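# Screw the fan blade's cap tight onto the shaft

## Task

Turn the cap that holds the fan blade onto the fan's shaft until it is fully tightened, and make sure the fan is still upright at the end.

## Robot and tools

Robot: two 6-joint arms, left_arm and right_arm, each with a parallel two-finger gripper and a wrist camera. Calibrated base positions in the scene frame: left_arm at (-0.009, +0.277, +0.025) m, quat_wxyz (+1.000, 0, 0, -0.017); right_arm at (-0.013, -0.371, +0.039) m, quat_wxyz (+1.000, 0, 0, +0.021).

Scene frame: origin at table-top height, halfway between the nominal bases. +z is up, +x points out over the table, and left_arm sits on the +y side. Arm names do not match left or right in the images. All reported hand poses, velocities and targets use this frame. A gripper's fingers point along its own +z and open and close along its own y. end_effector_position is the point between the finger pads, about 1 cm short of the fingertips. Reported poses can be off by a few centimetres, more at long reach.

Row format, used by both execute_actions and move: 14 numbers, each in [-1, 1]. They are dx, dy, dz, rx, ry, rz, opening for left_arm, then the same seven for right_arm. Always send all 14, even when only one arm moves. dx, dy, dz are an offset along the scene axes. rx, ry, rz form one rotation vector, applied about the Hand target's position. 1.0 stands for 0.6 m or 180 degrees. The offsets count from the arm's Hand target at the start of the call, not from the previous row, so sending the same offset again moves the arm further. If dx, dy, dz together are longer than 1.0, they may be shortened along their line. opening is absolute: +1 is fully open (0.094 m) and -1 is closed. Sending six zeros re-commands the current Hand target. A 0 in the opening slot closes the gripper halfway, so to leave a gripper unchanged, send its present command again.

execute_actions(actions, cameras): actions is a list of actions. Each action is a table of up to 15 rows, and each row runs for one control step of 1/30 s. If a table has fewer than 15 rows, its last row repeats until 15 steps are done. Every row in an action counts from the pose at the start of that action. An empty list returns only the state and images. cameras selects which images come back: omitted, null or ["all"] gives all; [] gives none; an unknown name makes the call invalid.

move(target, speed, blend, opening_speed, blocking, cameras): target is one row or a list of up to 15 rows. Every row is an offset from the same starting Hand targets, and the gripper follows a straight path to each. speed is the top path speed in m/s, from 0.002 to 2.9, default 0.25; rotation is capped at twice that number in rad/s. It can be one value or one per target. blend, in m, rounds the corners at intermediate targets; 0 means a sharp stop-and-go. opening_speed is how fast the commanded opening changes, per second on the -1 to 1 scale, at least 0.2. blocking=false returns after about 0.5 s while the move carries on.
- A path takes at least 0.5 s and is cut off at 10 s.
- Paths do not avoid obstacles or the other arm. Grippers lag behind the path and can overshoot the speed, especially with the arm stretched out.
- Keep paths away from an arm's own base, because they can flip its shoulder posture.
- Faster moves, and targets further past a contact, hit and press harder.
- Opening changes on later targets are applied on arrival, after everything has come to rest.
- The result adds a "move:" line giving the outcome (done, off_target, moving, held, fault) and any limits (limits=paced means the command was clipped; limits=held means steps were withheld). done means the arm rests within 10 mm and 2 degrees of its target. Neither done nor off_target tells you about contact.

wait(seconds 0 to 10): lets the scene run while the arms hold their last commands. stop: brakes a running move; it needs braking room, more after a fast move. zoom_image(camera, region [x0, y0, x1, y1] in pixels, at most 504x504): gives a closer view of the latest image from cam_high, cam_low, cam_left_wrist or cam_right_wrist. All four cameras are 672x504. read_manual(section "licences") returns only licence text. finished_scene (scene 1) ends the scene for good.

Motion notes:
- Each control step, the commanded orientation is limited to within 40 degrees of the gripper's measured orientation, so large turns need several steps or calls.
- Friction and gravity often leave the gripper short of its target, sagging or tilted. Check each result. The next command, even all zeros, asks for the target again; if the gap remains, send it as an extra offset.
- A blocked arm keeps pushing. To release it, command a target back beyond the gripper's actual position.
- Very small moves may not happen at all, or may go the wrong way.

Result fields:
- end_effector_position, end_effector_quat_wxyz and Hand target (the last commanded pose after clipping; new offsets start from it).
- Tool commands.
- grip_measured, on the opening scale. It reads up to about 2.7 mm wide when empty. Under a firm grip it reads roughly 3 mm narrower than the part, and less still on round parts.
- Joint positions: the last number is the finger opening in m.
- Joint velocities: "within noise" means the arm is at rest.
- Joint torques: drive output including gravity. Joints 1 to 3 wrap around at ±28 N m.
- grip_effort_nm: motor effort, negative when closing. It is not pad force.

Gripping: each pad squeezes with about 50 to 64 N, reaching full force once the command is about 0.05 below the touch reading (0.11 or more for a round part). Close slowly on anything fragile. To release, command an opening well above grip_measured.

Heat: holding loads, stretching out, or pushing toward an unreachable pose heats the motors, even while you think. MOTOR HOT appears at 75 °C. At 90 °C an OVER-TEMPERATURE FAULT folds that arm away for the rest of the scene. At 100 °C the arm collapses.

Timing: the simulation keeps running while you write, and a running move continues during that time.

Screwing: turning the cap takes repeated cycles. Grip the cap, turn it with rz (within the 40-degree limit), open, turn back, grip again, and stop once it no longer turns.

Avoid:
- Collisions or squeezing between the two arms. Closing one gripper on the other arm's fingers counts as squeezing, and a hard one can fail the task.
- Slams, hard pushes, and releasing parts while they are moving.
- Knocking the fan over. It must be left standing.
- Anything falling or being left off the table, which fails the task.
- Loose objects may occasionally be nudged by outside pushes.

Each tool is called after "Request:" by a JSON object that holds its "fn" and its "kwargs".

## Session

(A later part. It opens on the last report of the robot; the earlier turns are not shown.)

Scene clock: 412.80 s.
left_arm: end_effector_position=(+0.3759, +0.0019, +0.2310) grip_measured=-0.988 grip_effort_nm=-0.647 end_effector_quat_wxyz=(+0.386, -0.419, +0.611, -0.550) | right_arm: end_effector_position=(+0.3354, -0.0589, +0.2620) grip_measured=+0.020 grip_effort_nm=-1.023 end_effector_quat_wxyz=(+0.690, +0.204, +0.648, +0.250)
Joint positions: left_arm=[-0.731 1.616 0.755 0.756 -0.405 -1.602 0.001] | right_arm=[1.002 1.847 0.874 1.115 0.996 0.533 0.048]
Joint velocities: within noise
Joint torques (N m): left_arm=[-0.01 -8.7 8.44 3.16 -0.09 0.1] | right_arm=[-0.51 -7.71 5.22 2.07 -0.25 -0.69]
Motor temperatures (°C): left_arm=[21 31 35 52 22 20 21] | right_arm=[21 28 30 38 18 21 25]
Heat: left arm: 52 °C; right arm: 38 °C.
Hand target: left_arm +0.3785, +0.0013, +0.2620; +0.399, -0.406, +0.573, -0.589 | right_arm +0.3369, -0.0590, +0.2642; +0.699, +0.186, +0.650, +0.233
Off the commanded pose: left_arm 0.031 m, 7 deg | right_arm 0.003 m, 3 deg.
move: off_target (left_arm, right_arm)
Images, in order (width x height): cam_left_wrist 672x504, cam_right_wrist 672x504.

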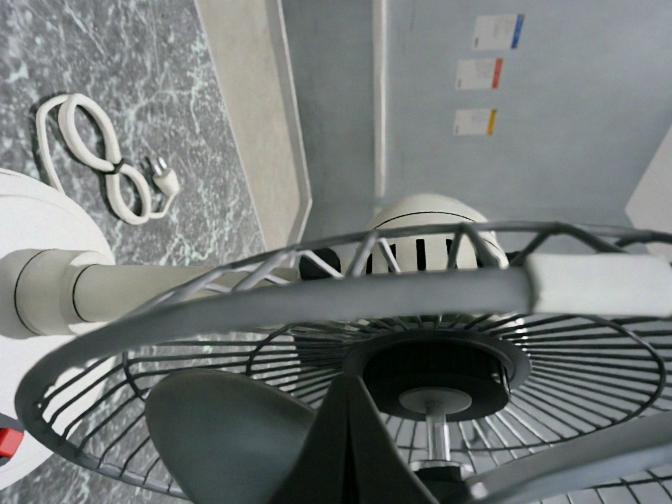

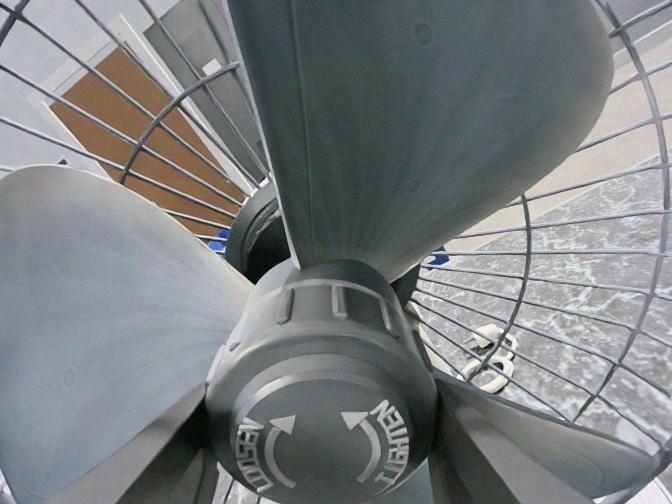

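Request:
{"fn": "move", "kwargs": {"target": [[0,0.006,-0.085,0,0,0,-1,0,0,0,0,0,0,-0.15],[-0.108,0.05,-0.09,0,0,0,-1,0,0,0,0,0,0,-0.15],[-0.15,0.2,-0.08,0,0,0,-1,0,0,0,0,0,0,-0.15]], "speed": [0.12,0.2,0.25], "blend": [0.01,0.03,0], "cameras": ["cam_right_wrist","cam_left_wrist"]}}

Request:
{"fn": "zoom_image", "kwargs": {"camera": "cam_right_wrist", "region": [190, 240, 460, 504]}}

Scene clock: 415.33 s.
left_arm: end_effector_position=(+0.2895, +0.1199, +0.2136) grip_measured=-0.988 grip_effort_nm=-0.642 end_effector_quat_wxyz=(+0.396, -0.411, +0.570, -0.591) | right_arm: end_effector_position=(+0.3354, -0.0588, +0.2614) grip_measured=+0.020 grip_effort_nm=-1.028 end_effector_quat_wxyz=(+0.697, +0.184, +0.655, +0.229)
Joint positions: left_arm=[-0.582 1.109 0.16 0.962 -0.26 -1.602 0.001] | right_arm=[1.002 1.847 0.874 1.112 0.995 0.474 0.048]
Joint velocities: within noise
Joint torques (N m): left_arm=[0.17 -3.89 6.94 2.07 0.07 0.11] | right_arm=[-0.53 -7.43 5.23 2.22 -0.27 -0.04]
Motor temperatures (°C): left_arm=[21 31 35 52 22 20 21] | right_arm=[21 28 30 38 18 21 25]
Heat: left arm: 52 °C; right arm: 38 °C.
Hand target: left_arm +0.2885, +0.1214, +0.2140; +0.400, -0.406, +0.573, -0.589 | right_arm +0.3369, -0.0590, +0.2642; +0.699, +0.186, +0.650, +0.233
Off the commanded pose: left_arm 0.002 m, 1 deg | right_arm 0.003 m, 1 deg.
move: done
Images, in order (width x height): cam_left_wrist 672x504, cam_right_wrist 672x504.

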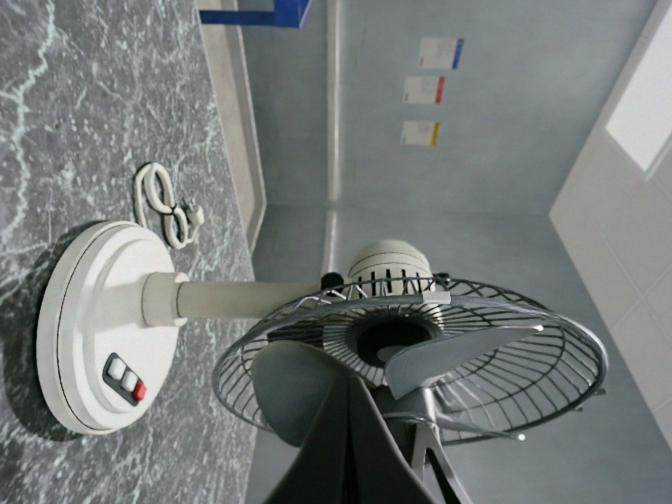

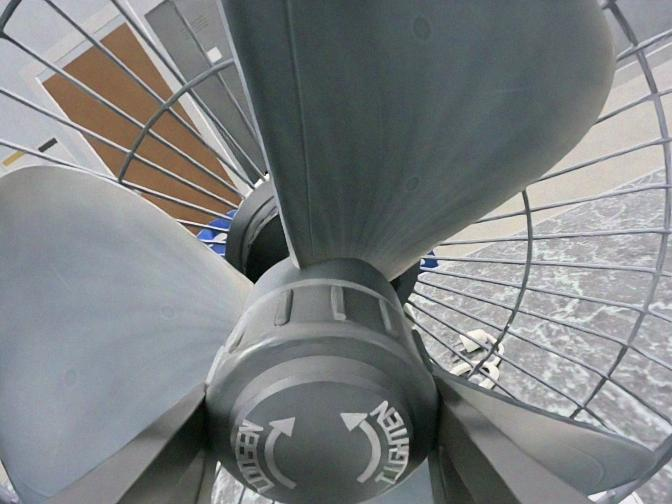

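Scaled by 1.867 from the camera's 672x504 image, which has a finer 960x720 frame.

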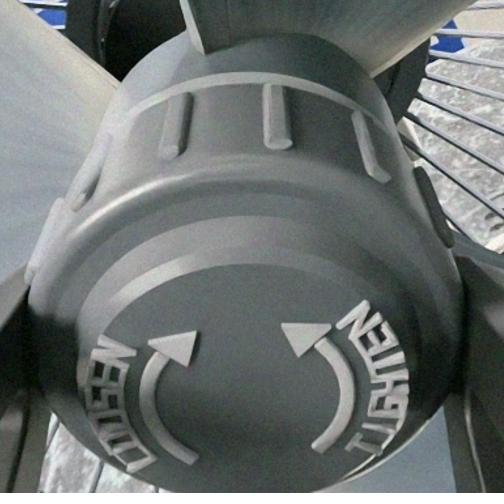

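Request:
{"fn": "move", "kwargs": {"target": [[0,0,0,0,0,0,-1,0.0001,0,0,0,0,0,0.4],[0,0,0,0,0,0,-1,-0.083,-0.0037,-0.0062,0,0,0,0.4],[0,0,0,0,0,0,-1,-0.18,-0.015,-0.0124,0,0,0,0.4]], "speed": [0.1,0.08,0.2], "blend": [0,0.01,0], "opening_speed": 0.8, "cameras": ["cam_high","cam_low","cam_right_wrist","cam_left_wrist"]}}

Scene clock: 418.50 s.
left_arm: end_effector_position=(+0.2894, +0.1197, +0.2133) grip_measured=-0.988 grip_effort_nm=-0.642 end_effector_quat_wxyz=(+0.396, -0.411, +0.571, -0.591) | right_arm: end_effector_position=(+0.2306, -0.0620, +0.2500) grip_measured=+0.398 grip_effort_nm=0.105 end_effector_quat_wxyz=(+0.699, +0.172, +0.657, +0.226)
Joint positions: left_arm=[-0.582 1.109 0.16 0.96 -0.259 -1.602 0.001] | right_arm=[1.291 1.781 0.665 1.378 1.265 0.318 0.066]
Joint velocities: within noise
Joint torques (N m): left_arm=[0.27 -3.67 7.06 2.06 0.06 0.09] | right_arm=[-0.03 -8.09 3.62 2.06 -0.12 -0.06]
Motor temperatures (°C): left_arm=[21 31 34 52 22 20 21] | right_arm=[21 28 30 38 18 21 25]
Heat: left arm: 52 °C; right arm: 38 °C.
Hand target: left_arm +0.2885, +0.1214, +0.2140; +0.399, -0.406, +0.573, -0.589 | right_arm +0.2289, -0.0679, +0.2569; +0.699, +0.186, +0.650, +0.233
Off the commanded pose: left_arm 0.002 m, 1 deg | right_arm 0.009 m, 2 deg.
move: done

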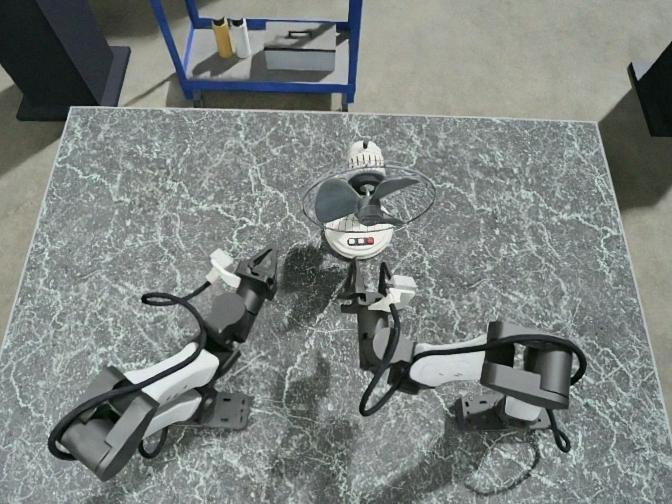

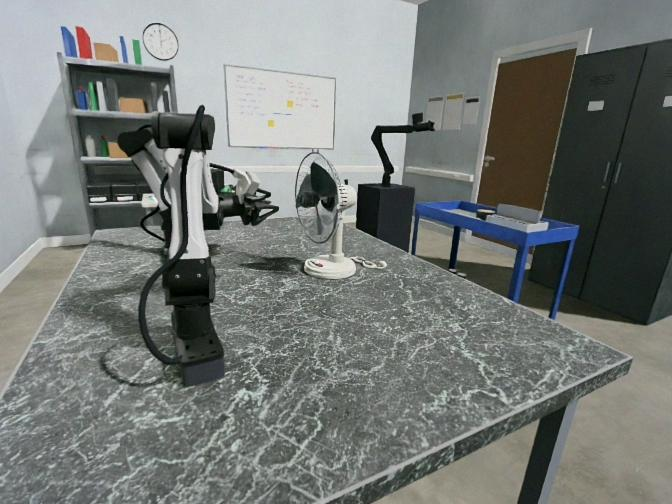

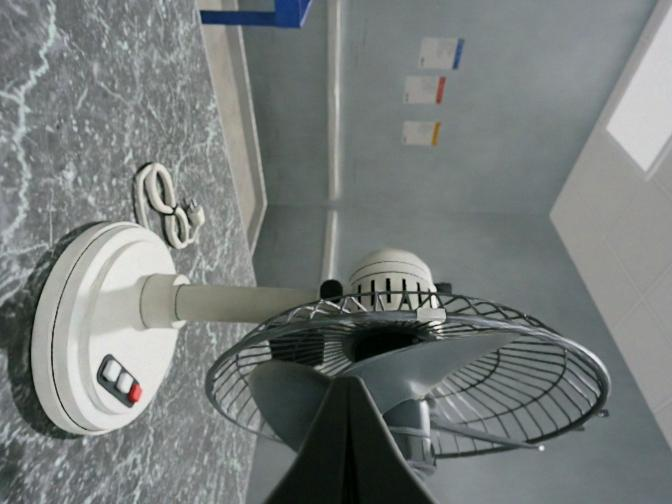

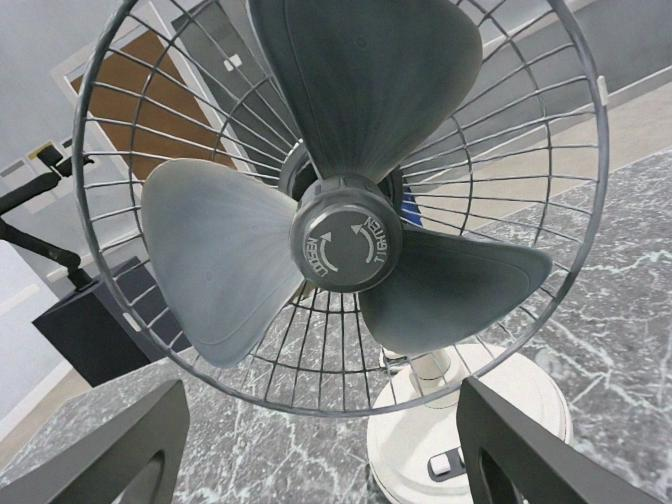

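Request:
{"fn": "zoom_image", "kwargs": {"camera": "cam_left_wrist", "region": [340, 370, 480, 480]}}

Request:
{"fn": "zoom_image", "kwargs": {"camera": "cam_right_wrist", "region": [270, 160, 430, 300]}}

Scaled by 3.600 from the camera's 672x504 image, which has a finer 960x720 frame.

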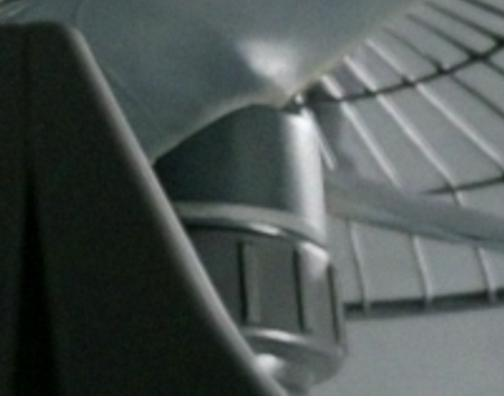

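Scaled by 3.150 from the camera's 672x504 image, which has a finer 960x720 frame.

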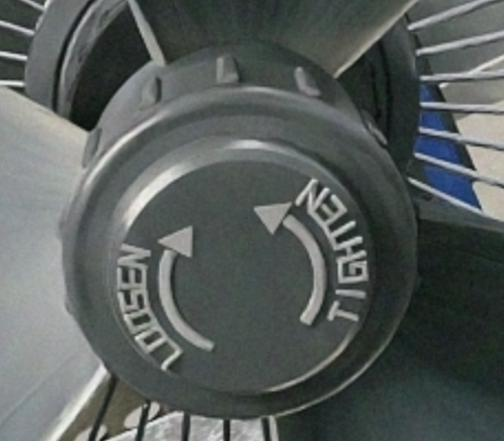

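Request:
{"fn": "finished_scene", "kwargs": {}}

The scene is finished: the task was done.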